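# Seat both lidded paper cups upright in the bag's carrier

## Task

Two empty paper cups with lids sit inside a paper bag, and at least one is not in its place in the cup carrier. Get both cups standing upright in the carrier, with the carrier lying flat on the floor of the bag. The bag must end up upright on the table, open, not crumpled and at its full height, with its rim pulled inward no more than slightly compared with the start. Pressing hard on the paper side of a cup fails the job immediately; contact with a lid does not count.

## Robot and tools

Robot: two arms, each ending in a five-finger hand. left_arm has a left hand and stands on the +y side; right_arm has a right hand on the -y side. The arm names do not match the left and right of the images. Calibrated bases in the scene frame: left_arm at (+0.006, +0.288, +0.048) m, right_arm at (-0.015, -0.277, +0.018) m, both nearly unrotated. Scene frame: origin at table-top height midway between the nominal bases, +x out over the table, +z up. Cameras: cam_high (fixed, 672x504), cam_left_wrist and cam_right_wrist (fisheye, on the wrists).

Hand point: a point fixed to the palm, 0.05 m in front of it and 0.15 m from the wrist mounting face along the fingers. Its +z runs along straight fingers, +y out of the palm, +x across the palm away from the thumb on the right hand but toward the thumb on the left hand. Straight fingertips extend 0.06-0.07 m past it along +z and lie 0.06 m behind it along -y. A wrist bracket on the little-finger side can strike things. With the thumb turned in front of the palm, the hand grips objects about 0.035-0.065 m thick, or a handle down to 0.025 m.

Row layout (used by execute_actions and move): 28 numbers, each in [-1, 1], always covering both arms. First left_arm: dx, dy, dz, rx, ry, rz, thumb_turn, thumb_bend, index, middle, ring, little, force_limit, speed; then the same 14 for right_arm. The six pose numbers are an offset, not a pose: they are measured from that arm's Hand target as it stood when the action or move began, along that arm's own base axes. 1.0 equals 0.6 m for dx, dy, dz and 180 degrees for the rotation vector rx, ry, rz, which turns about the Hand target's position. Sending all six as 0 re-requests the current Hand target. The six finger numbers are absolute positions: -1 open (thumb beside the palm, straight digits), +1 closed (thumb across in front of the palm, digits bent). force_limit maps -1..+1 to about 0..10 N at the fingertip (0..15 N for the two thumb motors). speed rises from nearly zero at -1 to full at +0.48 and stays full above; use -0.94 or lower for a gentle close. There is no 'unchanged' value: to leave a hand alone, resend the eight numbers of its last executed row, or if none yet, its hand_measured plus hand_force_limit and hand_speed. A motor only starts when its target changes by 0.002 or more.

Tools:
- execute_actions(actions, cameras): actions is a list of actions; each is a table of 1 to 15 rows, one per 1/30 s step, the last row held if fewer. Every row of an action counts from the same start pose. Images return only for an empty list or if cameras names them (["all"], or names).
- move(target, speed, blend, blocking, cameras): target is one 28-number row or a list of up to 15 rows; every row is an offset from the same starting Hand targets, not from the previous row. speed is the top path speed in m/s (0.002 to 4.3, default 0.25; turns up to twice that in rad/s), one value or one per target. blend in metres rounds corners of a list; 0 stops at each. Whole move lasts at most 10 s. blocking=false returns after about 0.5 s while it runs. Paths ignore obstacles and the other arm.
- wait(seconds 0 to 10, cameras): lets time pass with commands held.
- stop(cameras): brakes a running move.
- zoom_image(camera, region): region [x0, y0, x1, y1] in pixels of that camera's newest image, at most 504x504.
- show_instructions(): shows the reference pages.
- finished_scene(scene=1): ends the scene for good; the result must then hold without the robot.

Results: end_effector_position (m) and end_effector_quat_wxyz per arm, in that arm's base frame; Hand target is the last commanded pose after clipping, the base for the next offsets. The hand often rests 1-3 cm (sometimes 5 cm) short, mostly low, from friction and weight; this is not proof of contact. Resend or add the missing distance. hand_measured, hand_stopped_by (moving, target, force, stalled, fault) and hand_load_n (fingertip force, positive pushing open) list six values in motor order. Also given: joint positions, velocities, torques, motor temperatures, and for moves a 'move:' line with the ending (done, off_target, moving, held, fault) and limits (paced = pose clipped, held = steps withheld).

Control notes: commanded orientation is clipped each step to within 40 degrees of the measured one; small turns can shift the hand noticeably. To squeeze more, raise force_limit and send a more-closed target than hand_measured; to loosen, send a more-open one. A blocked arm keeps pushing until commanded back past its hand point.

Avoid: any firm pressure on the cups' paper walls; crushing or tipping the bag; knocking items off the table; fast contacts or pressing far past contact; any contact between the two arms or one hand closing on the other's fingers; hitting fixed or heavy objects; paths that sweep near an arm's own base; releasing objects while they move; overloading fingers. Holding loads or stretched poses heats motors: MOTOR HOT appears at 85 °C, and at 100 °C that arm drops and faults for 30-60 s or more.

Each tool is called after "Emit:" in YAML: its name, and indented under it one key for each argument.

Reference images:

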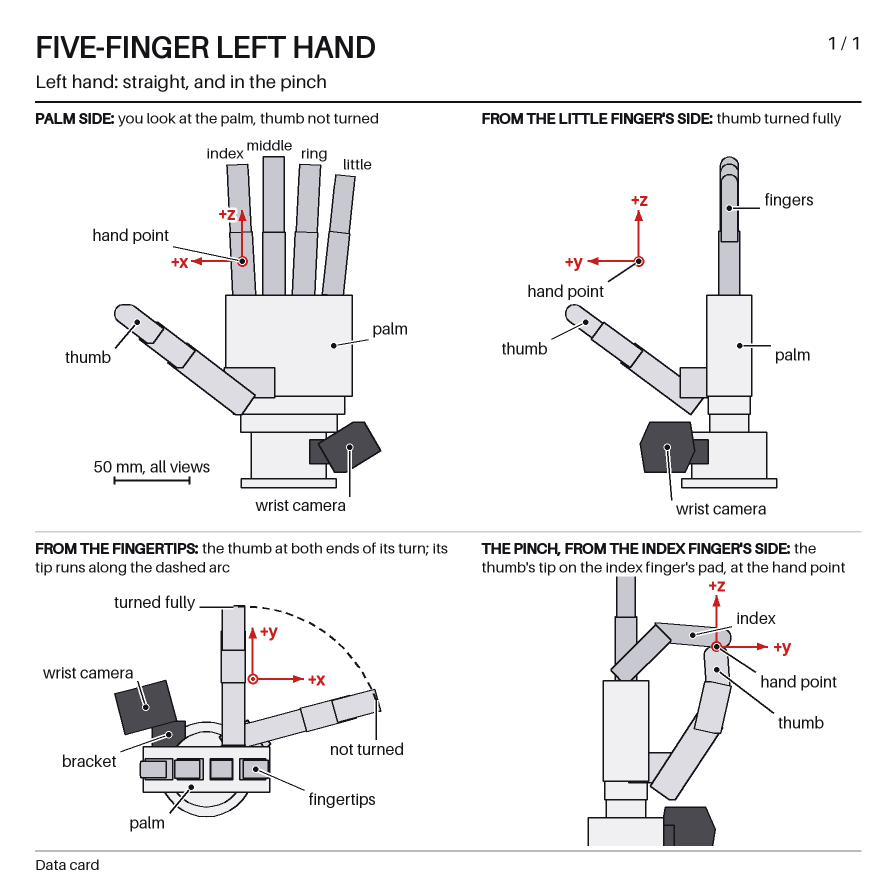

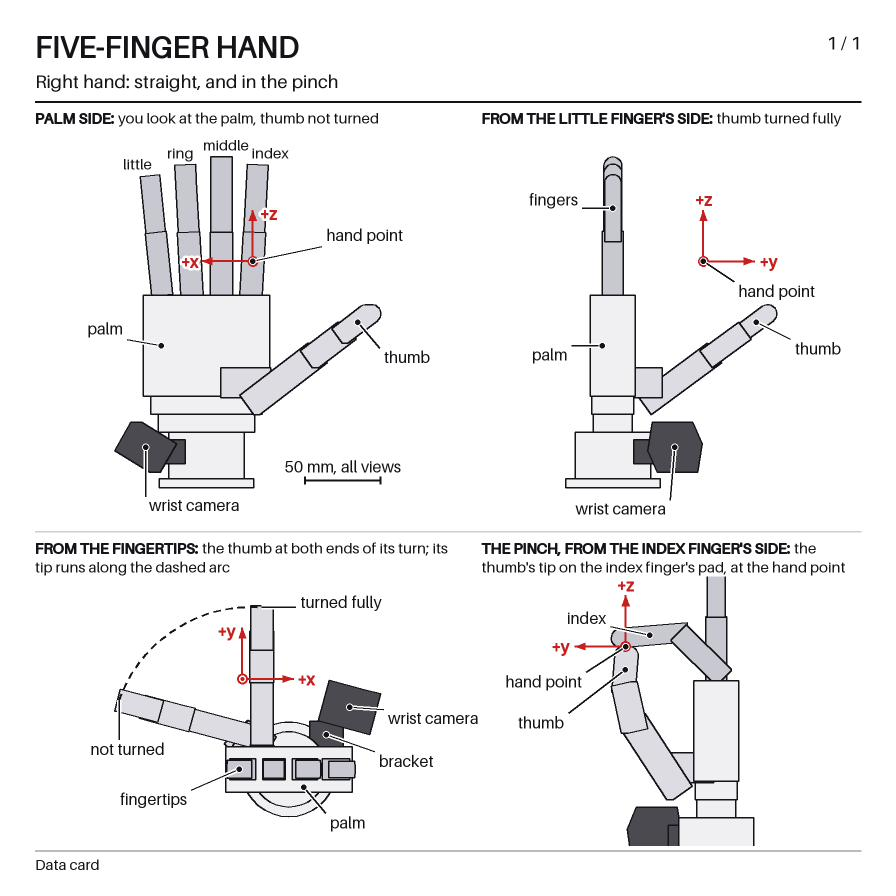

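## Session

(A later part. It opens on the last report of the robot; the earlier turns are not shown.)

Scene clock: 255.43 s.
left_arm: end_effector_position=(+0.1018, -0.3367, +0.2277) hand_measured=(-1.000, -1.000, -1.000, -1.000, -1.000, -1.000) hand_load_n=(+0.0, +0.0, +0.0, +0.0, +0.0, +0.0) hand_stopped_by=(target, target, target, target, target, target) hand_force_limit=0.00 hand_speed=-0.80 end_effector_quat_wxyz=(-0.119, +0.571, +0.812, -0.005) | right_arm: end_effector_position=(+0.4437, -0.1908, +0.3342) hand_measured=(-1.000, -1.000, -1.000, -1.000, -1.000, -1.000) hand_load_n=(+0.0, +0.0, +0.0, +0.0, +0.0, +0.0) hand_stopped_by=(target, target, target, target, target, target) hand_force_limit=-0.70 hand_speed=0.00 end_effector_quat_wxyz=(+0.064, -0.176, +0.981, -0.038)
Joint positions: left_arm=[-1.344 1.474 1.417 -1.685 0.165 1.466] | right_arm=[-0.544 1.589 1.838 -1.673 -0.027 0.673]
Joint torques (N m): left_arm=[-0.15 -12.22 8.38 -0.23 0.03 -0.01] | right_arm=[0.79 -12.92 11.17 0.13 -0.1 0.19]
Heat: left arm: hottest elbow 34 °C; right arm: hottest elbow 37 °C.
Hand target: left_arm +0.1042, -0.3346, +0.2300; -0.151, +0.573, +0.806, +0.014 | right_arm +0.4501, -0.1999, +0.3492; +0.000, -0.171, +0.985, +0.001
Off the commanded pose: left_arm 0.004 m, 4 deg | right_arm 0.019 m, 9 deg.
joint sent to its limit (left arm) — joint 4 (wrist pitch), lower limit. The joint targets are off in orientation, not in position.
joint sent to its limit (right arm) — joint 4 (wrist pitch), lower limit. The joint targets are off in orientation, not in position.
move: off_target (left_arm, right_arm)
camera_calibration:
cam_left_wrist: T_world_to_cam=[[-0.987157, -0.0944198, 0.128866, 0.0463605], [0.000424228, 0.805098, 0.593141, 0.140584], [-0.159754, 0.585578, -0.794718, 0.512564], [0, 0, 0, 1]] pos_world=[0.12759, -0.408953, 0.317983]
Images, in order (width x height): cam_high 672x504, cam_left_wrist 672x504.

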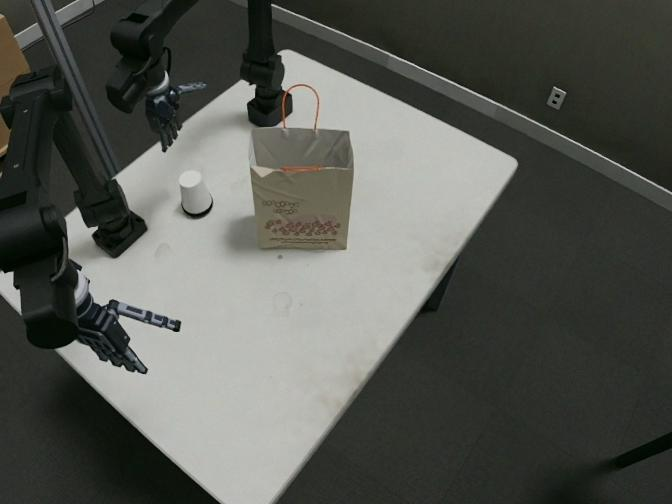

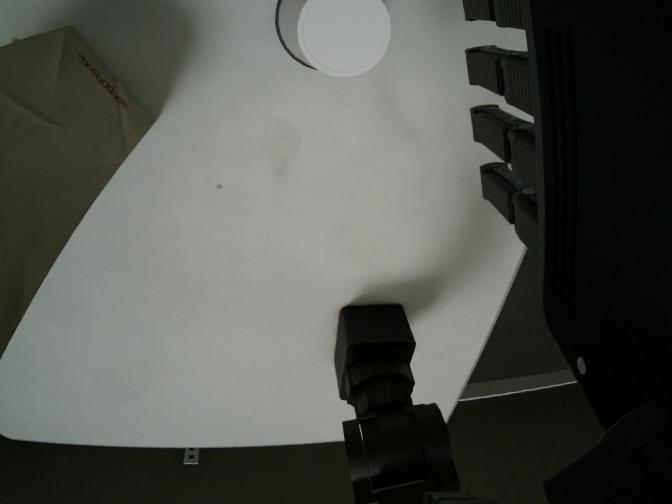

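Emit:
move:
  target: [-0.0163, -0.0488, -0.15, 0, 0, 0, 1, -0.8, -1, -1, -1, -1, -0.6, 0, 0, 0, 0, 0, 0, 0, -1, -1, -1, -1, -1, -1, -0.7, 0]
  speed: 0.1
  cameras: ["cam_high", "cam_left_wrist"]

Scene clock: 258.03 s.
left_arm: end_effector_position=(+0.0973, -0.3614, +0.1464) hand_measured=(+1.000, -0.800, -1.000, -1.000, -1.000, -1.000) hand_load_n=(+0.0, +0.0, +0.0, +0.0, +0.0, +0.0) hand_stopped_by=(target, target, target, target, target, target) hand_force_limit=-0.60 hand_speed=0.00 end_effector_quat_wxyz=(-0.149, +0.573, +0.806, +0.012) | right_arm: end_effector_position=(+0.4437, -0.1908, +0.3342) hand_measured=(-1.000, -1.000, -1.000, -1.000, -1.000, -1.000) hand_load_n=(+0.0, +0.0, +0.0, +0.0, +0.0, -0.5) hand_stopped_by=(target, target, target, target, target, target) hand_force_limit=-0.70 hand_speed=0.00 end_effector_quat_wxyz=(+0.064, -0.176, +0.981, -0.038)
Joint positions: left_arm=[-1.361 1.614 1.347 -1.542 0.183 1.467] | right_arm=[-0.544 1.589 1.838 -1.673 -0.027 0.673]
Joint torques (N m): left_arm=[-1.14 -11.22 7.47 0.23 0.14 -0.16] | right_arm=[0.91 -12.92 11.19 0.13 -0.11 0.2]
Heat: left arm: hottest elbow 34 °C; right arm: hottest elbow 38 °C.
Hand target: left_arm +0.0944, -0.3639, +0.1401; -0.151, +0.573, +0.806, +0.013 | right_arm +0.4501, -0.1999, +0.3492; +0.000, -0.171, +0.985, +0.001
Off the commanded pose: left_arm 0.007 m, 0 deg | right_arm 0.019 m, 9 deg.
joint sent to its limit (right arm) — joint 4 (wrist pitch), lower limit. The joint targets are off in orientation, not in position.
move: off_target (right_arm)
camera_calibration:
cam_left_wrist: T_world_to_cam=[[-0.98405, -0.0889105, 0.154077, 0.0481622], [0.0309799, 0.767247, 0.640603, 0.185013], [-0.175171, 0.635159, -0.752256, 0.474833], [0, 0, 0, 1]] pos_world=[0.124839, -0.439263, 0.231255]
Images, in order (width x height): cam_high 672x504, cam_left_wrist 672x504.

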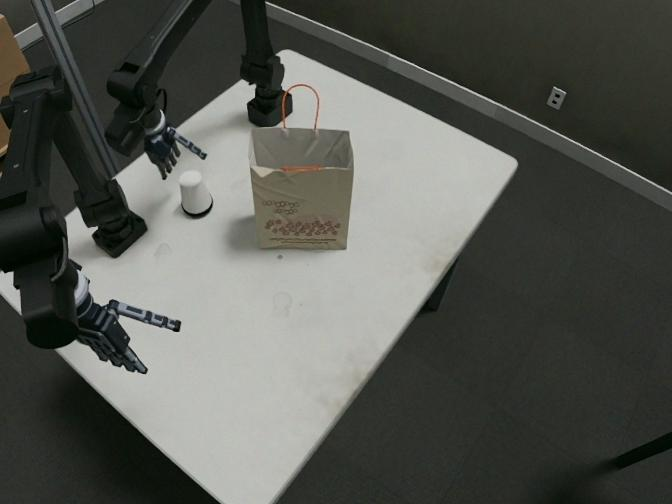

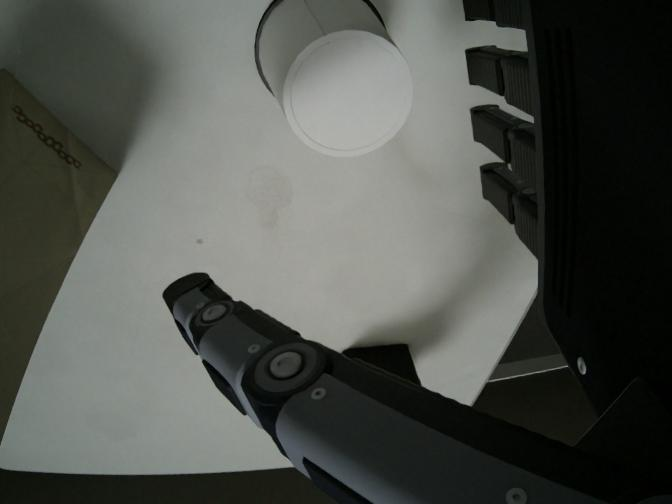

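Emit:
move:
  target: [0.0042, -0.0188, -0.13, 0, 0, 0, 1, -0.8, -1, -1, -1, -1, -0.6, 0, 0, 0, 0, 0, 0, 0, -1, -1, -1, -1, -1, -1, -0.7, 0]
  speed: 0.08
  cameras: ["cam_high", "cam_left_wrist"]

Scene clock: 261.07 s.
left_arm: end_effector_position=(+0.1001, -0.3742, +0.0699) hand_measured=(+1.000, -0.800, -1.000, -1.000, -1.000, -1.000) hand_load_n=(+0.0, +0.0, +0.0, +0.0, +0.0, +0.0) hand_stopped_by=(target, target, target, target, target, target) hand_force_limit=-0.60 hand_speed=0.00 end_effector_quat_wxyz=(-0.147, +0.573, +0.806, +0.010) | right_arm: end_effector_position=(+0.4437, -0.1908, +0.3342) hand_measured=(-1.000, -1.000, -1.000, -1.000, -1.000, -1.000) hand_load_n=(+0.0, +0.0, +0.0, +0.0, +0.0, +0.0) hand_stopped_by=(target, target, target, target, target, target) hand_force_limit=-0.70 hand_speed=0.00 end_effector_quat_wxyz=(+0.064, -0.176, +0.981, -0.038)
Joint positions: left_arm=[-1.361 1.714 1.262 -1.354 0.183 1.467] | right_arm=[-0.544 1.589 1.838 -1.673 -0.027 0.673]
Joint torques (N m): left_arm=[-0.56 -12.22 7.19 0.4 0.16 -0.15] | right_arm=[0.73 -12.98 11.19 0.12 -0.11 0.19]
Heat: left arm: hottest elbow 34 °C; right arm: hottest elbow 38 °C.
Hand target: left_arm +0.0970, -0.3752, +0.0620; -0.151, +0.573, +0.806, +0.013 | right_arm +0.4501, -0.1999, +0.3492; +0.000, -0.171, +0.985, +0.001
Off the commanded pose: left_arm 0.008 m, 1 deg | right_arm 0.019 m, 9 deg.
joint sent to its limit (right arm) — joint 4 (wrist pitch), lower limit. The joint targets are off in orientation, not in position.
move: off_target (right_arm)
camera_calibration:
cam_left_wrist: T_world_to_cam=[[-0.984173, -0.088335, 0.153624, 0.0617013], [0.0304733, 0.769627, 0.637766, 0.24505], [-0.17457, 0.632354, -0.754754, 0.424934], [0, 0, 0, 1]] pos_world=[0.127438, -0.451856, 0.154957]
Images, in order (width x height): cam_high 672x504, cam_left_wrist 672x504.

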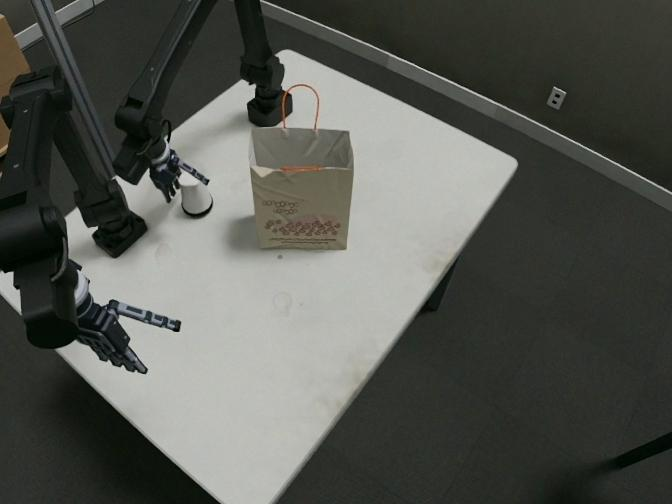

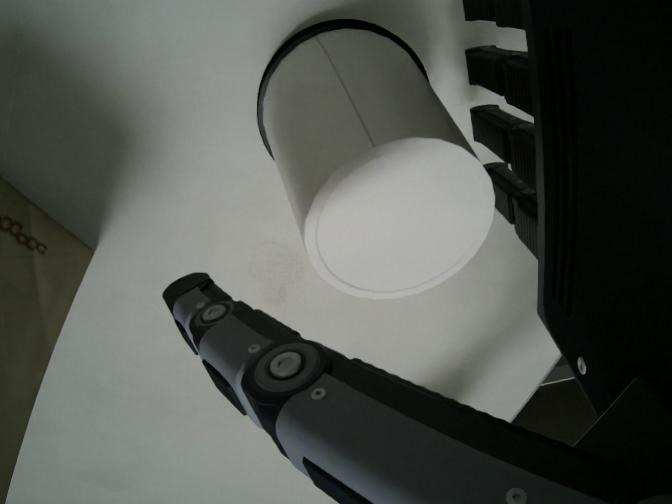

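Emit:
move:
  target: [-0.0118, 0.01, -0.0517, 0, 0, 0, 1, -0.8, -1, -1, -1, -1, -0.6, 0, 0, 0, 0, 0, 0, 0, -1, -1, -1, -1, -1, -1, -0.7, 0]
  speed: 0.06
  cameras: ["cam_left_wrist"]

Scene clock: 263.40 s.
left_arm: end_effector_position=(+0.0937, -0.3695, +0.0394) hand_measured=(+1.000, -0.800, -1.000, -1.000, -1.000, -1.000) hand_load_n=(+0.0, +0.0, -0.5, +0.0, +0.0, +0.0) hand_stopped_by=(target, target, target, target, target, target) hand_force_limit=-0.60 hand_speed=0.00 end_effector_quat_wxyz=(-0.146, +0.576, +0.804, +0.009) | right_arm: end_effector_position=(+0.4437, -0.1908, +0.3342) hand_measured=(-1.000, -1.000, -1.000, -1.000, -1.000, -1.000) hand_load_n=(+0.0, +0.0, +0.0, +0.0, +0.0, +0.0) hand_stopped_by=(target, target, target, target, target, target) hand_force_limit=-0.70 hand_speed=0.00 end_effector_quat_wxyz=(+0.064, -0.176, +0.981, -0.038)
Joint positions: left_arm=[-1.373 1.735 1.202 -1.267 0.186 1.462] | right_arm=[-0.544 1.589 1.838 -1.673 -0.027 0.673]
Joint torques (N m): left_arm=[-0.5 -12.86 6.48 0.53 0.1 -0.24] | right_arm=[0.91 -12.98 11.18 0.12 -0.11 0.19]
Heat: left arm: hottest elbow 34 °C; right arm: hottest elbow 38 °C.
Hand target: left_arm +0.0899, -0.3693, +0.0310; -0.151, +0.573, +0.806, +0.013 | right_arm +0.4501, -0.1999, +0.3492; +0.000, -0.171, +0.985, +0.001
Off the commanded pose: left_arm 0.009 m, 1 deg | right_arm 0.019 m, 9 deg.
joint sent to its limit (right arm) — joint 4 (wrist pitch), lower limit. The joint targets are off in orientation, not in position.
move: off_target (right_arm)
camera_calibration:
cam_left_wrist: T_world_to_cam=[[-0.984634, -0.0809683, 0.154728, 0.0633873], [0.0362564, 0.771932, 0.63467, 0.261454], [-0.170828, 0.630527, -0.757135, 0.396897], [0, 0, 0, 1]] pos_world=[0.120735, -0.446947, 0.12476]
Images, in order (width x height): cam_left_wrist 672x504.

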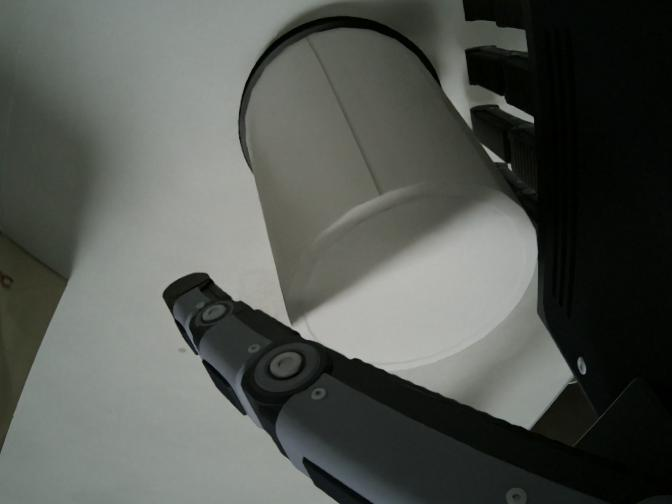

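Emit:
execute_actions:
  actions:
    - [[0, 0, 0, 0, 0, 0, 1, 0.0, -1, -1, -1, -1, -0.72, -0.94, 0, 0, 0, 0, 0, 0, -1, -1, -1, -1, -1, -1, -0.7, 0]]
    - [[0, 0, 0, 0, 0, 0, 1, 0.0, -1, -1, -1, -1, -0.72, -0.94, 0, 0, 0, 0, 0, 0, -1, -1, -1, -1, -1, -1, -0.7, 0]]
    - [[0, 0, 0, 0, 0, 0, 1, 0.0, -1, -1, -1, -1, -0.72, -0.94, 0, 0, 0, 0, 0, 0, -1, -1, -1, -1, -1, -1, -0.7, 0]]
    - [[0, 0, 0, 0, 0, 0, 1, 0.0, -1, -1, -1, -1, -0.72, -0.94, 0, 0, 0, 0, 0, 0, -1, -1, -1, -1, -1, -1, -0.7, 0]]
    - [[0, 0, 0, 0, 0, 0, 1, 0.0, -1, -1, -1, -1, -0.72, -0.94, 0, 0, 0, 0, 0, 0, -1, -1, -1, -1, -1, -1, -0.7, 0]]
    - [[0, 0, 0, 0, 0, 0, 1, 0.0, -1, -1, -1, -1, -0.72, -0.94, 0, 0, 0, 0, 0, 0, -1, -1, -1, -1, -1, -1, -0.7, 0]]
  cameras: ["cam_left_wrist"]

Scene clock: 268.90 s.
left_arm: end_effector_position=(+0.0936, -0.3694, +0.0394) hand_measured=(+1.000, -0.522, -1.000, -1.000, -1.000, -1.000) hand_load_n=(+0.5, +2.0, +0.0, +0.0, +0.0, +0.0) hand_stopped_by=(target, force, target, target, target, target) hand_force_limit=-0.72 hand_speed=-0.94 end_effector_quat_wxyz=(-0.146, +0.575, +0.805, +0.009) | right_arm: end_effector_position=(+0.4437, -0.1908, +0.3342) hand_measured=(-1.000, -1.000, -1.000, -1.000, -1.000, -1.000) hand_load_n=(+0.0, +0.0, +0.0, +0.0, +0.0, +0.0) hand_stopped_by=(target, target, target, target, target, target) hand_force_limit=-0.70 hand_speed=0.00 end_effector_quat_wxyz=(+0.064, -0.176, +0.981, -0.038)
Joint positions: left_arm=[-1.373 1.735 1.202 -1.267 0.186 1.461] | right_arm=[-0.544 1.589 1.838 -1.673 -0.027 0.673]
Joint torques (N m): left_arm=[-0.32 -11.93 6.48 0.28 0.14 -0.29] | right_arm=[0.91 -12.92 11.19 0.14 -0.1 0.19]
Heat: left arm: hottest elbow 33 °C; right arm: hottest elbow 39 °C.
Hand target: left_arm +0.0899, -0.3693, +0.0310; -0.151, +0.573, +0.806, +0.013 | right_arm +0.4501, -0.1999, +0.3492; +0.000, -0.171, +0.985, +0.001
Off the commanded pose: left_arm 0.009 m, 1 deg | right_arm 0.019 m, 9 deg.
joint sent to its limit (right arm) — joint 4 (wrist pitch), lower limit. The joint targets are off in orientation, not in position.
Step readings (end_effector_position of left_arm | right_arm):
0: (+0.0937, -0.3695, +0.0394) | (+0.4437, -0.1908, +0.3342)
1: (+0.0937, -0.3695, +0.0394) | (+0.4437, -0.1908, +0.3342)
2: (+0.0937, -0.3695, +0.0394) | (+0.4437, -0.1908, +0.3342)
4: (+0.0937, -0.3695, +0.0394) | (+0.4437, -0.1908, +0.3342)
8: (+0.0937, -0.3695, +0.0394) | (+0.4437, -0.1908, +0.3342)
15: (+0.0937, -0.3695, +0.0394) | (+0.4437, -0.1908, +0.3342)
16: (+0.0937, -0.3695, +0.0394) | (+0.4437, -0.1908, +0.3342)
17: (+0.0937, -0.3695, +0.0394) | (+0.4437, -0.1908, +0.3342)
19: (+0.0937, -0.3695, +0.0394) | (+0.4437, -0.1908, +0.3342)
23: (+0.0937, -0.3695, +0.0394) | (+0.4437, -0.1908, +0.3342)
30: (+0.0937, -0.3695, +0.0394) | (+0.4437, -0.1908, +0.3342)
31: (+0.0937, -0.3695, +0.0394) | (+0.4437, -0.1908, +0.3342)
32: (+0.0937, -0.3695, +0.0394) | (+0.4437, -0.1908, +0.3342)
34: (+0.0937, -0.3695, +0.0394) | (+0.4437, -0.1908, +0.3342)
38: (+0.0937, -0.3695, +0.0394) | (+0.4437, -0.1908, +0.3342)
45: (+0.0937, -0.3695, +0.0394) | (+0.4437, -0.1908, +0.3342)
46: (+0.0937, -0.3695, +0.0394) | (+0.4437, -0.1908, +0.3342)
47: (+0.0937, -0.3695, +0.0394) | (+0.4437, -0.1908, +0.3342)
49: (+0.0937, -0.3695, +0.0394) | (+0.4437, -0.1908, +0.3342)
53: (+0.0937, -0.3695, +0.0394) | (+0.4437, -0.1908, +0.3342)
60: (+0.0937, -0.3695, +0.0394) | (+0.4437, -0.1908, +0.3342)
61: (+0.0937, -0.3695, +0.0394) | (+0.4437, -0.1908, +0.3342)
62: (+0.0937, -0.3695, +0.0394) | (+0.4437, -0.1908, +0.3342)
64: (+0.0937, -0.3695, +0.0394) | (+0.4437, -0.1908, +0.3342)
68: (+0.0937, -0.3695, +0.0394) | (+0.4437, -0.1908, +0.3342)
75: (+0.0937, -0.3695, +0.0394) | (+0.4437, -0.1908, +0.3342)
76: (+0.0937, -0.3695, +0.0394) | (+0.4437, -0.1908, +0.3342)
77: (+0.0937, -0.3695, +0.0394) | (+0.4437, -0.1908, +0.3342)
79: (+0.0937, -0.3695, +0.0394) | (+0.4437, -0.1908, +0.3342)
83: (+0.0937, -0.3695, +0.0394) | (+0.4437, -0.1908, +0.3342)
90: (+0.0937, -0.3695, +0.0394) | (+0.4437, -0.1908, +0.3342)
camera_calibration:
cam_left_wrist: T_world_to_cam=[[-0.984555, -0.0824668, 0.154433, 0.0627536], [0.0349434, 0.771796, 0.634909, 0.261445], [-0.17155, 0.6305, -0.756995, 0.396892], [0, 0, 0, 1]] pos_world=[0.120735, -0.446847, 0.12476]
Images, in order (width x height): cam_left_wrist 672x504.

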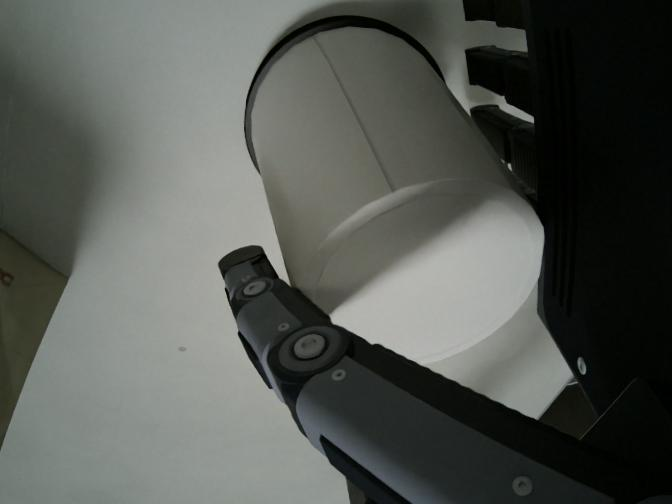

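Emit:
execute_actions:
  actions:
    - [[0, 0, 0, 0, 0, 0, 1, 0.0, -0.5, -0.5, -0.5, -1, -0.8, -0.92, 0, 0, 0, 0, 0, 0, -1, -1, -1, -1, -1, -1, -0.7, 0]]
    - [[0, 0, 0, 0, 0, 0, 1, 0.0, -0.5, -0.5, -0.5, -1, -0.8, -0.92, 0, 0, 0, 0, 0, 0, -1, -1, -1, -1, -1, -1, -0.7, 0]]
    - [[0, 0, 0, 0, 0, 0, 1, 0.0, -0.5, -0.5, -0.5, -1, -0.8, -0.92, 0, 0, 0, 0, 0, 0, -1, -1, -1, -1, -1, -1, -0.7, 0]]
    - [[0, 0, 0, 0, 0, 0, 1, 0.0, -0.5, -0.5, -0.5, -1, -0.8, -0.92, 0, 0, 0, 0, 0, 0, -1, -1, -1, -1, -1, -1, -0.7, 0]]
  cameras: ["cam_left_wrist"]

Scene clock: 272.07 s.
left_arm: end_effector_position=(+0.0932, -0.3694, +0.0394) hand_measured=(+1.000, -0.522, -0.702, -0.860, -0.838, -1.000) hand_load_n=(+0.5, +3.0, +1.0, +0.5, +0.5, +0.0) hand_stopped_by=(target, force, force, force, force, target) hand_force_limit=-0.80 hand_speed=-0.92 end_effector_quat_wxyz=(-0.147, +0.575, +0.805, +0.008) | right_arm: end_effector_position=(+0.4437, -0.1908, +0.3342) hand_measured=(-1.000, -1.000, -1.000, -1.000, -1.000, -1.000) hand_load_n=(+0.0, +0.0, +0.0, +0.0, +0.0, +0.0) hand_stopped_by=(target, target, target, target, target, target) hand_force_limit=-0.70 hand_speed=0.00 end_effector_quat_wxyz=(+0.064, -0.176, +0.981, -0.038)
Joint positions: left_arm=[-1.373 1.735 1.202 -1.267 0.188 1.46] | right_arm=[-0.544 1.589 1.838 -1.673 -0.027 0.673]
Joint torques (N m): left_arm=[-0.38 -10.93 6.46 0.4 0.11 -0.2] | right_arm=[0.79 -13.04 11.17 0.13 -0.1 0.2]
Heat: left arm: hottest elbow 33 °C; right arm: hottest elbow 39 °C.
Hand target: left_arm +0.0899, -0.3693, +0.0310; -0.151, +0.573, +0.806, +0.013 | right_arm +0.4501, -0.1999, +0.3492; +0.000, -0.171, +0.985, +0.001
Off the commanded pose: left_arm 0.009 m, 1 deg | right_arm 0.019 m, 9 deg.
joint sent to its limit (right arm) — joint 4 (wrist pitch), lower limit. The joint targets are off in orientation, not in position.
Step readings (end_effector_position of left_arm | right_arm):
0: (+0.0936, -0.3694, +0.0394) | (+0.4437, -0.1908, +0.3342)
1: (+0.0936, -0.3694, +0.0394) | (+0.4437, -0.1908, +0.3342)
2: (+0.0936, -0.3694, +0.0394) | (+0.4437, -0.1908, +0.3342)
4: (+0.0936, -0.3694, +0.0394) | (+0.4437, -0.1908, +0.3342)
8: (+0.0936, -0.3694, +0.0394) | (+0.4437, -0.1908, +0.3342)
15: (+0.0936, -0.3694, +0.0394) | (+0.4437, -0.1908, +0.3342)
16: (+0.0936, -0.3694, +0.0394) | (+0.4437, -0.1908, +0.3342)
17: (+0.0936, -0.3694, +0.0394) | (+0.4437, -0.1908, +0.3342)
19: (+0.0936, -0.3694, +0.0394) | (+0.4437, -0.1908, +0.3342)
23: (+0.0935, -0.3694, +0.0394) | (+0.4437, -0.1908, +0.3342)
30: (+0.0933, -0.3695, +0.0394) | (+0.4437, -0.1908, +0.3342)
31: (+0.0933, -0.3695, +0.0394) | (+0.4437, -0.1908, +0.3342)
32: (+0.0933, -0.3695, +0.0394) | (+0.4437, -0.1908, +0.3342)
34: (+0.0933, -0.3695, +0.0394) | (+0.4437, -0.1908, +0.3342)
38: (+0.0933, -0.3695, +0.0394) | (+0.4437, -0.1908, +0.3342)
45: (+0.0932, -0.3695, +0.0394) | (+0.4437, -0.1908, +0.3342)
46: (+0.0932, -0.3694, +0.0394) | (+0.4437, -0.1908, +0.3342)
47: (+0.0932, -0.3694, +0.0394) | (+0.4437, -0.1908, +0.3342)
49: (+0.0932, -0.3694, +0.0394) | (+0.4437, -0.1908, +0.3342)
53: (+0.0932, -0.3694, +0.0394) | (+0.4437, -0.1908, +0.3342)
60: (+0.0932, -0.3694, +0.0394) | (+0.4437, -0.1908, +0.3342)
camera_calibration:
cam_left_wrist: T_world_to_cam=[[-0.984201, -0.0836222, 0.156064, 0.0617978], [0.0350663, 0.77192, 0.634751, 0.261512], [-0.173549, 0.630195, -0.756792, 0.396938], [0, 0, 0, 1]] pos_world=[0.120539, -0.446848, 0.12476]
Images, in order (width x height): cam_left_wrist 672x504.

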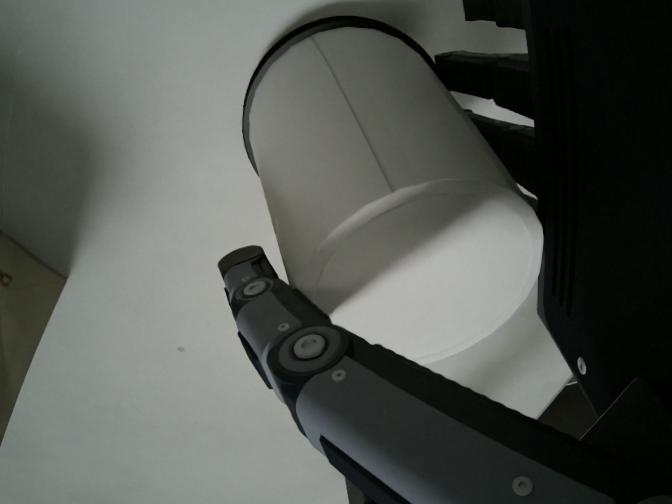

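Emit:
move:
  target: [0, 0, 0.2, 0, 0, 0, 1, 0.0, -0.5, -0.5, -0.5, -1, -0.8, -0.92, 0, 0, 0, 0, 0, 0, -1, -1, -1, -1, -1, -1, -0.7, 0]
  speed: 0.06
  cameras: ["cam_left_wrist", "cam_high"]

Scene clock: 278.13 s.
left_arm: end_effector_position=(+0.0912, -0.3595, +0.1386) hand_measured=(+1.000, -0.522, -0.702, -0.860, -0.836, -1.000) hand_load_n=(+0.0, +0.0, +0.0, +0.0, +0.0, +0.0) hand_stopped_by=(target, force, force, force, force, target) hand_force_limit=-0.80 hand_speed=-0.92 end_effector_quat_wxyz=(-0.161, +0.572, +0.804, +0.022) | right_arm: end_effector_position=(+0.4437, -0.1908, +0.3342) hand_measured=(-1.000, -1.000, -1.000, -1.000, -1.000, -1.000) hand_load_n=(+0.0, +0.0, +0.0, +0.0, +0.0, +0.0) hand_stopped_by=(target, target, target, target, target, target) hand_force_limit=-0.70 hand_speed=0.00 end_effector_quat_wxyz=(+0.064, -0.176, +0.981, -0.038)
Joint positions: left_arm=[-1.373 1.635 1.343 -1.548 0.188 1.46] | right_arm=[-0.544 1.589 1.838 -1.673 -0.027 0.673]
Joint torques (N m): left_arm=[-0.26 -12.63 10.45 -0.16 0.12 -0.23] | right_arm=[0.91 -12.86 11.19 0.12 -0.1 0.19]
Motor temperatures (°C): left_arm=[25 27 33 26 23 25] | right_arm=[26 32 40 26 23 23]
Heat: left arm: hottest elbow 33 °C; right arm: hottest elbow 40 °C.
Hand target: left_arm +0.0899, -0.3693, +0.1511; -0.151, +0.573, +0.806, +0.013 | right_arm +0.4501, -0.1999, +0.3492; +0.000, -0.171, +0.985, +0.001
Off the commanded pose: left_arm 0.016 m, 2 deg | right_arm 0.019 m, 9 deg.
joint sent to its limit (right arm) — joint 4 (wrist pitch), lower limit. The joint targets are off in orientation, not in position.
move: off_target (left_arm, right_arm)
camera_calibration:
cam_left_wrist: T_world_to_cam=[[-0.982948, -0.0898576, 0.160431, 0.0421773], [0.0401756, 0.746442, 0.664237, 0.177183], [-0.179439, 0.659356, -0.730104, 0.472663], [0, 0, 0, 1]] pos_world=[0.119154, -0.44012, 0.220635]
Images, in order (width x height): cam_high 672x504, cam_left_wrist 672x504.

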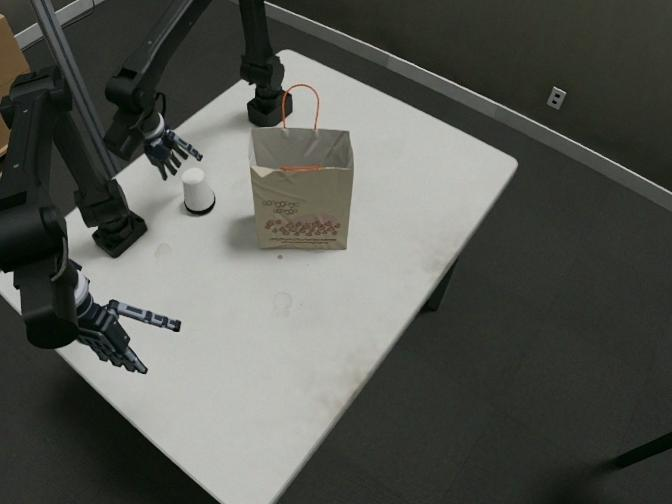

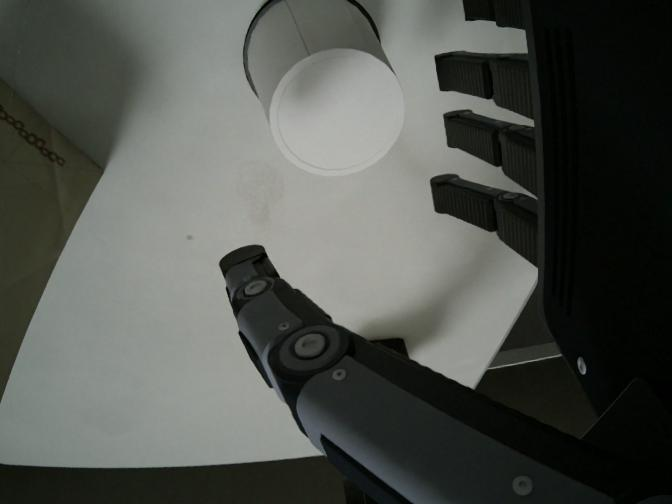

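Emit:
execute_actions:
  actions: []

Scene clock: 294.40 s.
left_arm: end_effector_position=(+0.0912, -0.3594, +0.1386) hand_measured=(+1.000, -0.522, -0.702, -0.860, -0.836, -1.000) hand_load_n=(+0.0, +0.0, +0.0, +0.0, +0.0, +0.0) hand_stopped_by=(target, force, force, force, force, target) hand_force_limit=-0.80 hand_speed=-0.92 end_effector_quat_wxyz=(-0.162, +0.572, +0.804, +0.022) | right_arm: end_effector_position=(+0.4437, -0.1908, +0.3342) hand_measured=(-1.000, -1.000, -1.000, -1.000, -1.000, -1.000) hand_load_n=(+0.0, +0.0, +0.0, +0.0, +0.0, +0.0) hand_stopped_by=(target, target, target, target, target, target) hand_force_limit=-0.70 hand_speed=0.00 end_effector_quat_wxyz=(+0.064, -0.176, +0.981, -0.038)
Joint positions: left_arm=[-1.373 1.635 1.343 -1.548 0.188 1.46] | right_arm=[-0.544 1.589 1.838 -1.673 -0.027 0.673]
Joint velocities: within noise
Joint torques (N m): left_arm=[-0.21 -12.69 10.41 -0.12 0.13 -0.19] | right_arm=[0.85 -12.92 11.18 0.1 -0.1 0.19]
Motor temperatures (°C): left_arm=[25 26 33 26 23 25] | right_arm=[26 32 41 26 23 23]
Heat: left arm: hottest elbow 33 °C; right arm: hottest elbow 41 °C.
Hand target: left_arm +0.0898, -0.3692, +0.1511; -0.151, +0.573, +0.806, +0.013 | right_arm +0.4501, -0.1999, +0.3492; +0.000, -0.171, +0.985, +0.001
Off the commanded pose: left_arm 0.016 m, 2 deg | right_arm 0.019 m, 9 deg.
camera_calibration:
cam_left_wrist: T_world_to_cam=[[-0.982943, -0.0898467, 0.160469, 0.0421821], [0.0402843, 0.746166, 0.66454, 0.176908], [-0.179443, 0.65967, -0.729819, 0.472673], [0, 0, 0, 1]] pos_world=[0.119154, -0.440021, 0.220635]
cam_right_wrist: T_world_to_cam=[[-0.516664, 0.845385, -0.135581, 0.438572], [0.63101, 0.483007, 0.607067, -0.394067], [0.578692, 0.228097, -0.782999, 0.163019], [0, 0, 0, 1]] pos_world=[0.380917, -0.217609, 0.426331]

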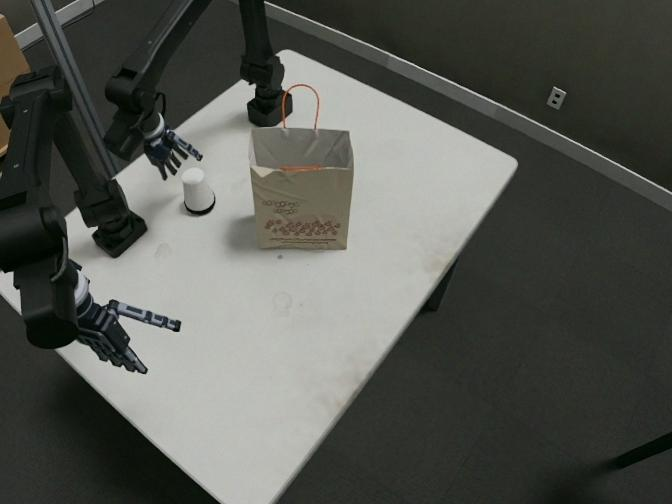

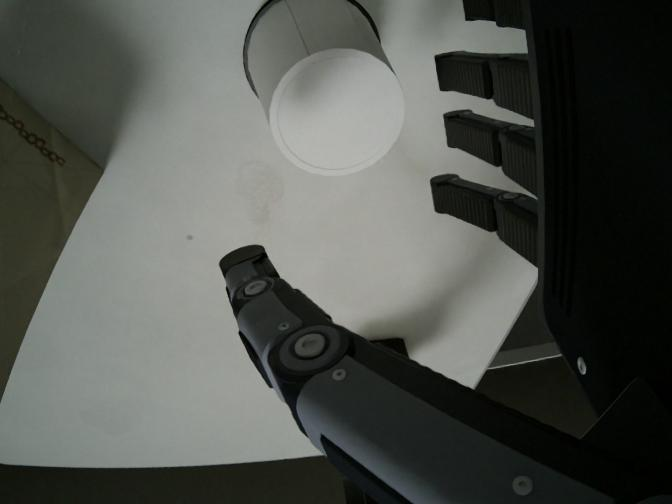

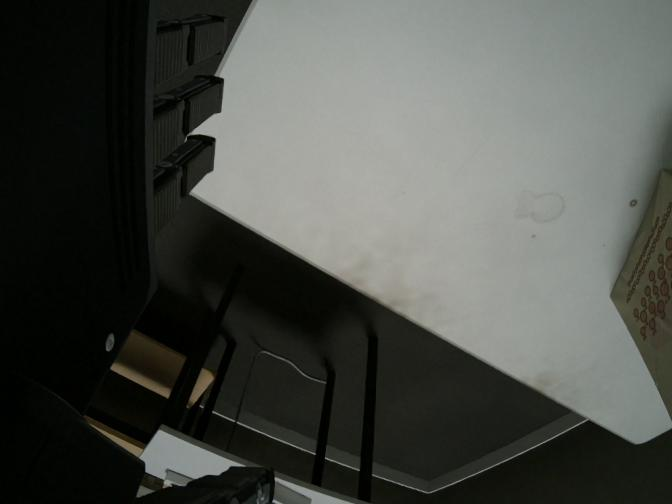

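Emit:
move:
  target:
    - [0,0,0,0,0,0, 1,-0.85,-0.9,-0.95,-0.95,-1,-0.8,0, 0,0,0,0,0,0,-1,-1,-1,-1,-1,-1,-0.7,0]
    - [0,0,-0.1917,0,0,0, 1,-0.85,-0.9,-0.95,-0.95,-1,-0.8,0, 0,0,0,0,0,0,-1,-1,-1,-1,-1,-1,-0.7,0]
  speed: 0.12
  cameras: ["cam_left_wrist","cam_high"]

Scene clock: 297.10 s.
left_arm: end_effector_position=(+0.0930, -0.3683, +0.0426) hand_measured=(+1.000, -0.850, -0.900, -0.950, -0.950, -1.000) hand_load_n=(+0.0, +0.0, +0.0, +0.0, +0.0, +0.0) hand_stopped_by=(target, target, target, target, target, target) hand_force_limit=-0.80 hand_speed=0.00 end_effector_quat_wxyz=(-0.149, +0.574, +0.805, +0.010) | right_arm: end_effector_position=(+0.4437, -0.1908, +0.3342) hand_measured=(-1.000, -1.000, -1.000, -1.000, -1.000, -1.000) hand_load_n=(+0.0, +0.0, +0.0, +0.0, +0.0, +0.0) hand_stopped_by=(target, target, target, target, target, target) hand_force_limit=-0.70 hand_speed=0.00 end_effector_quat_wxyz=(+0.064, -0.176, +0.981, -0.038)
Joint positions: left_arm=[-1.373 1.732 1.206 -1.28 0.188 1.46] | right_arm=[-0.544 1.589 1.838 -1.673 -0.027 0.673]
Joint torques (N m): left_arm=[-1.2 -12.63 6.52 0.47 0.15 -0.23] | right_arm=[0.79 -12.92 11.19 0.13 -0.11 0.19]
Heat: left arm: hottest elbow 33 °C; right arm: hottest elbow 41 °C.
Hand target: left_arm +0.0899, -0.3691, +0.0360; -0.151, +0.573, +0.806, +0.014 | right_arm +0.4501, -0.1999, +0.3492; +0.000, -0.171, +0.985, +0.001
Off the commanded pose: left_arm 0.007 m, 0 deg | right_arm 0.019 m, 9 deg.
joint sent to its limit (right arm) — joint 4 (wrist pitch), lower limit. The joint targets are off in orientation, not in position.
move: off_target (right_arm)
camera_calibration:
cam_left_wrist: T_world_to_cam=[[-0.984017, -0.0845436, 0.156724, 0.0608211], [0.0357558, 0.768379, 0.638996, 0.257067], [-0.174446, 0.634387, -0.753075, 0.400032], [0, 0, 0, 1]] pos_world=[0.120441, -0.446158, 0.127457]
Images, in order (width x height): cam_high 672x504, cam_left_wrist 672x504.

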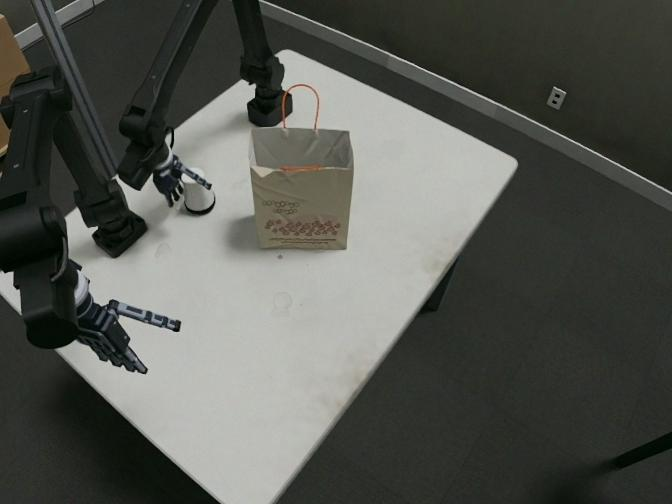

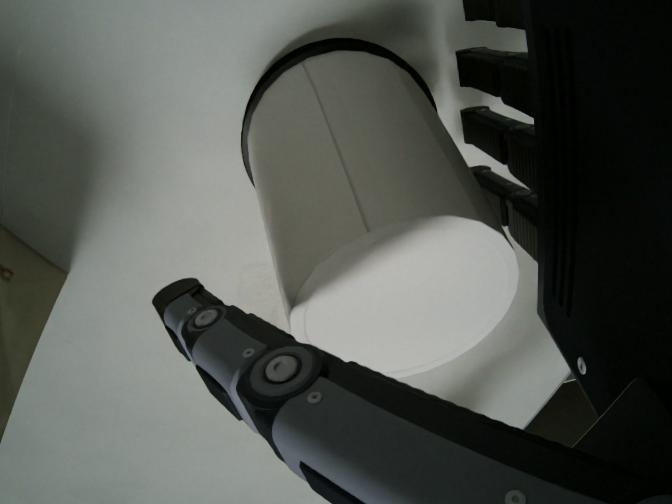

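Emit:
move:
  target: [0,0,0,0,0,0, 1,-0.3,-0.55,-0.7,-0.7,-1,-0.85,-0.9, 0,0,0,0,0,0,-1,-1,-1,-1,-1,-1,-0.7,0]
  cameras: ["cam_left_wrist"]

Emit:
wait:
  seconds: 2

Scene clock: 298.93 s.
left_arm: end_effector_position=(+0.0930, -0.3683, +0.0426) hand_measured=(+1.000, -0.712, -0.612, -0.708, -0.700, -1.000) hand_load_n=(+0.0, +1.5, +1.0, +0.5, +0.0, +0.5) hand_stopped_by=(target, force, force, force, target, target) hand_force_limit=-0.85 hand_speed=-0.90 end_effector_quat_wxyz=(-0.149, +0.574, +0.805, +0.010) | right_arm: end_effector_position=(+0.4437, -0.1908, +0.3342) hand_measured=(-1.000, -1.000, -1.000, -1.000, -1.000, -1.000) hand_load_n=(+0.0, +0.0, +0.0, +0.0, +0.0, +0.0) hand_stopped_by=(target, target, target, target, target, target) hand_force_limit=-0.70 hand_speed=0.00 end_effector_quat_wxyz=(+0.064, -0.176, +0.981, -0.038)
Joint positions: left_arm=[-1.373 1.732 1.206 -1.28 0.188 1.46] | right_arm=[-0.544 1.589 1.838 -1.673 -0.027 0.673]
Joint torques (N m): left_arm=[-1.2 -11.46 6.57 0.36 0.06 -0.21] | right_arm=[0.79 -12.92 11.17 0.12 -0.1 0.19]
Heat: left arm: hottest elbow 33 °C; right arm: hottest elbow 41 °C.
Hand target: left_arm +0.0899, -0.3691, +0.0360; -0.151, +0.573, +0.806, +0.014 | right_arm +0.4501, -0.1999, +0.3492; +0.000, -0.171, +0.985, +0.001
Off the commanded pose: left_arm 0.007 m, 1 deg | right_arm 0.019 m, 9 deg.
joint sent to its limit (right arm) — joint 4 (wrist pitch), lower limit. The joint targets are off in orientation, not in position.
move: off_target (right_arm)
camera_calibration:
cam_left_wrist: T_world_to_cam=[[-0.984017, -0.0845436, 0.156724, 0.0608211], [0.0357558, 0.768379, 0.638996, 0.257067], [-0.174446, 0.634387, -0.753075, 0.400032], [0, 0, 0, 1]] pos_world=[0.120441, -0.446158, 0.127457]
Images, in order (width x height): cam_left_wrist 672x504.

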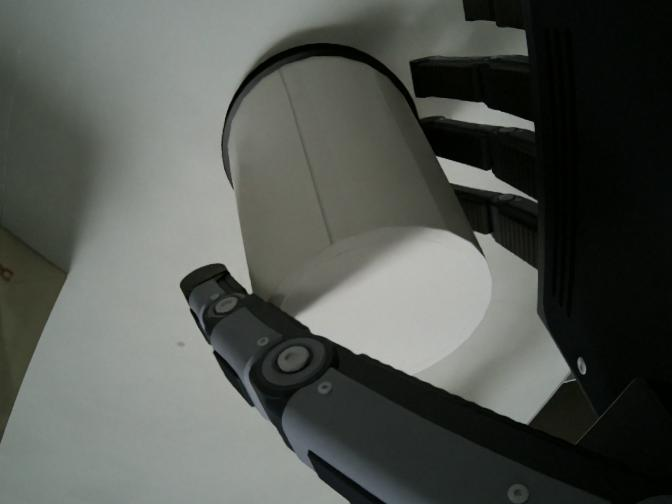

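Scene clock: 300.93 s.
left_arm: end_effector_position=(+0.0930, -0.3683, +0.0426) hand_measured=(+1.000, -0.712, -0.612, -0.708, -0.700, -1.000) hand_load_n=(+0.0, +1.5, +1.0, +0.5, +0.0, +0.0) hand_stopped_by=(target, force, force, force, target, target) hand_force_limit=-0.85 hand_speed=-0.90 end_effector_quat_wxyz=(-0.149, +0.574, +0.805, +0.010) | right_arm: end_effector_position=(+0.4437, -0.1908, +0.3342) hand_measured=(-1.000, -1.000, -1.000, -1.000, -1.000, -1.000) hand_load_n=(+0.0, +0.0, +0.0, +0.0, +0.0, +0.0) hand_stopped_by=(target, target, target, target, target, target) hand_force_limit=-0.70 hand_speed=0.00 end_effector_quat_wxyz=(+0.064, -0.176, +0.981, -0.038)
Joint positions: left_arm=[-1.373 1.732 1.206 -1.28 0.188 1.46] | right_arm=[-0.544 1.589 1.838 -1.673 -0.027 0.673]
Joint torques (N m): left_arm=[-0.67 -12.45 6.34 0.59 0.12 -0.22] | right_arm=[0.85 -12.92 11.19 0.12 -0.1 0.19]
Heat: left arm: hottest elbow 33 °C; right arm: hottest elbow 41 °C.
Hand target: left_arm +0.0899, -0.3691, +0.0360; -0.151, +0.573, +0.806, +0.014 | right_arm +0.4501, -0.1999, +0.3492; +0.000, -0.171, +0.985, +0.001
Off the commanded pose: left_arm 0.007 m, 1 deg | right_arm 0.019 m, 9 deg.
wait: 2.00 s; at rest by 0.17 s

Emit:
move:
  target:
    - [0.03,-0.02,0.0083,0,0,0, 1,-0.3,-0.55,-0.7,-0.7,-1,-0.85,-0.9, 0,0,0,0,0,0,-1,-1,-1,-1,-1,-1,-0.7,0]
    - [0.2583,-0.1833,0.0083,0,0,0, 1,-0.3,-0.55,-0.7,-0.7,-1,-0.85,-0.9, 0,0,0,0,0,0,-1,-1,-1,-1,-1,-1,-0.7,0]
  speed: [0.04, 0.08]
  blend: [0.02, 0]
  cameras: ["cam_left_wrist", "cam_high"]

Scene clock: 306.57 s.
left_arm: end_effector_position=(+0.2382, -0.4721, +0.0453) hand_measured=(+1.000, -0.712, -0.612, -0.708, -0.700, -1.000) hand_load_n=(+0.0, +0.5, +0.5, +0.0, +0.0, +0.0) hand_stopped_by=(target, force, force, force, target, target) hand_force_limit=-0.85 hand_speed=-0.90 end_effector_quat_wxyz=(-0.150, +0.570, +0.808, +0.013) | right_arm: end_effector_position=(+0.4437, -0.1908, +0.3342) hand_measured=(-1.000, -1.000, -1.000, -1.000, -1.000, -1.000) hand_load_n=(+0.0, +0.0, +0.0, +0.0, +0.0, +0.0) hand_stopped_by=(target, target, target, target, target, target) hand_force_limit=-0.70 hand_speed=0.00 end_effector_quat_wxyz=(+0.064, -0.176, +0.981, -0.038)
Joint positions: left_arm=[-1.17 2.079 1.745 -1.507 0.136 1.647] | right_arm=[-0.544 1.589 1.838 -1.673 -0.027 0.673]
Joint torques (N m): left_arm=[0.67 -15.74 10.36 -0.27 -0.07 0.01] | right_arm=[0.79 -12.92 11.19 0.12 -0.11 0.2]
Heat: left arm: hottest elbow 33 °C; right arm: hottest elbow 41 °C.
Hand target: left_arm +0.2448, -0.4792, +0.0411; -0.151, +0.573, +0.806, +0.013 | right_arm +0.4501, -0.1999, +0.3492; +0.000, -0.171, +0.985, +0.001
Off the commanded pose: left_arm 0.011 m, 1 deg | right_arm 0.019 m, 9 deg.
joint sent to its limit (right arm) — joint 4 (wrist pitch), lower limit. The joint targets are off in orientation, not in position.
move: off_target (left_arm, right_arm); blend cut to 0.0111 m at target 1
camera_calibration:
cam_left_wrist: T_world_to_cam=[[-0.983378, -0.0961478, 0.154023, 0.188946], [0.0259777, 0.765057, 0.643439, 0.330431], [-0.179702, 0.636745, -0.749842, 0.495394], [0, 0, 0, 1]] pos_world=[0.266245, -0.550071, 0.129753]
Images, in order (width x height): cam_high 672x504, cam_left_wrist 672x504.

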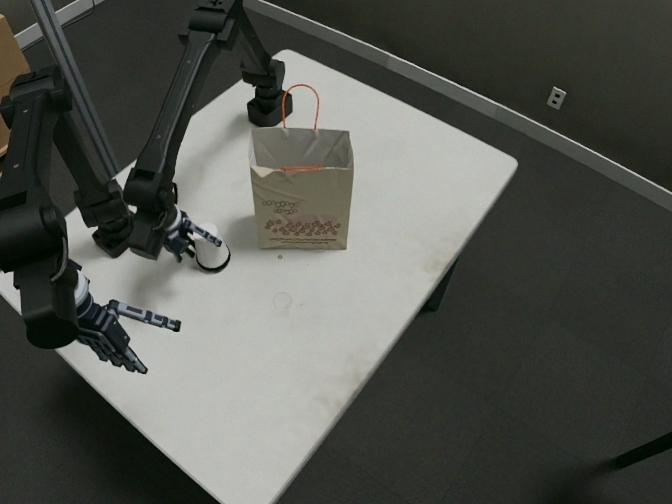

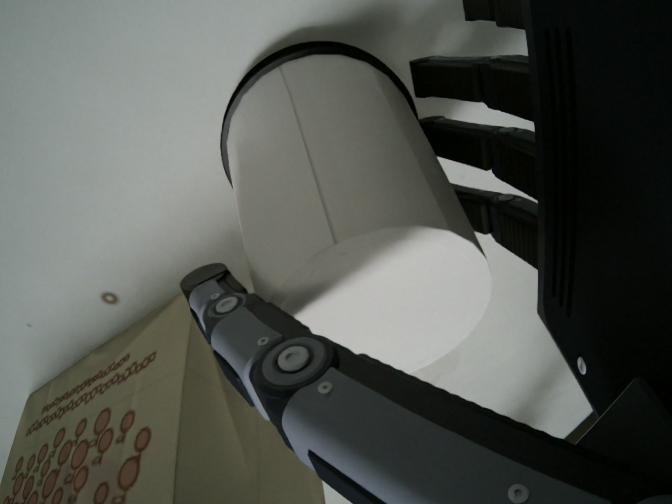

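Emit:
move:
  target:
    - [0,0,0,0,0,0, 1,-1,-0.95,-1,-1,-1,-0.8,-0.3, 0,0,0,0,0,0,-1,-1,-1,-1,-1,-1,-0.7,0]
    - [0,0,0.25,0,0,0, 1,-1,-0.95,-1,-1,-1,-0.8,0, 0,0,0,0,0,0,-1,-1,-1,-1,-1,-1,-0.7,0]
  speed: 0.15
  cameras: ["cam_left_wrist"]

Scene clock: 311.60 s.
left_arm: end_effector_position=(+0.2421, -0.4737, +0.1851) hand_measured=(+1.000, -1.000, -0.950, -1.000, -1.000, -1.000) hand_load_n=(+0.0, -0.5, +0.0, +0.0, +0.0, +0.5) hand_stopped_by=(target, target, target, target, target, target) hand_force_limit=-0.80 hand_speed=0.00 end_effector_quat_wxyz=(-0.092, +0.578, +0.811, -0.015) | right_arm: end_effector_position=(+0.4437, -0.1908, +0.3342) hand_measured=(-1.000, -1.000, -1.000, -1.000, -1.000, -1.000) hand_load_n=(+0.0, +0.0, +0.0, +0.0, +0.0, +0.0) hand_stopped_by=(target, target, target, target, target, target) hand_force_limit=-0.70 hand_speed=0.00 end_effector_quat_wxyz=(+0.064, -0.176, +0.981, -0.038)
Joint positions: left_arm=[-1.17 1.915 1.886 -1.684 0.121 1.648] | right_arm=[-0.544 1.589 1.838 -1.673 -0.027 0.673]
Joint torques (N m): left_arm=[0.15 -15.97 10.5 -0.55 -0.18 -0.16] | right_arm=[0.85 -12.92 11.19 0.12 -0.11 0.2]
Heat: left arm: hottest elbow 34 °C; right arm: hottest elbow 41 °C.
Hand target: left_arm +0.2449, -0.4793, +0.1910; -0.151, +0.573, +0.806, +0.013 | right_arm +0.4501, -0.1999, +0.3492; +0.000, -0.171, +0.985, +0.001
Off the commanded pose: left_arm 0.009 m, 8 deg | right_arm 0.019 m, 9 deg.
joint sent to its limit (left arm) — joint 4 (wrist pitch), lower limit. The joint targets are off in orientation, not in position.
joint sent to its limit (right arm) — joint 4 (wrist pitch), lower limit. The joint targets are off in orientation, not in position.
move: off_target (left_arm, right_arm); target 2's new numbers were sent with left_arm's hand 0.009 m and 8 deg from that target
camera_calibration:
cam_left_wrist: T_world_to_cam=[[-0.991794, -0.078056, 0.101248, 0.19148], [-0.00895764, 0.832452, 0.554025, 0.298563], [-0.127529, 0.548572, -0.82632, 0.561761], [0, 0, 0, 1]] pos_world=[0.264224, -0.541759, 0.279396]
Images, in order (width x height): cam_left_wrist 672x504.

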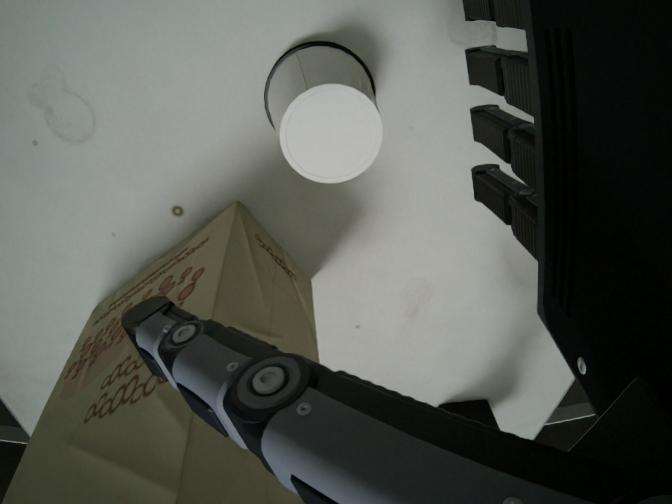

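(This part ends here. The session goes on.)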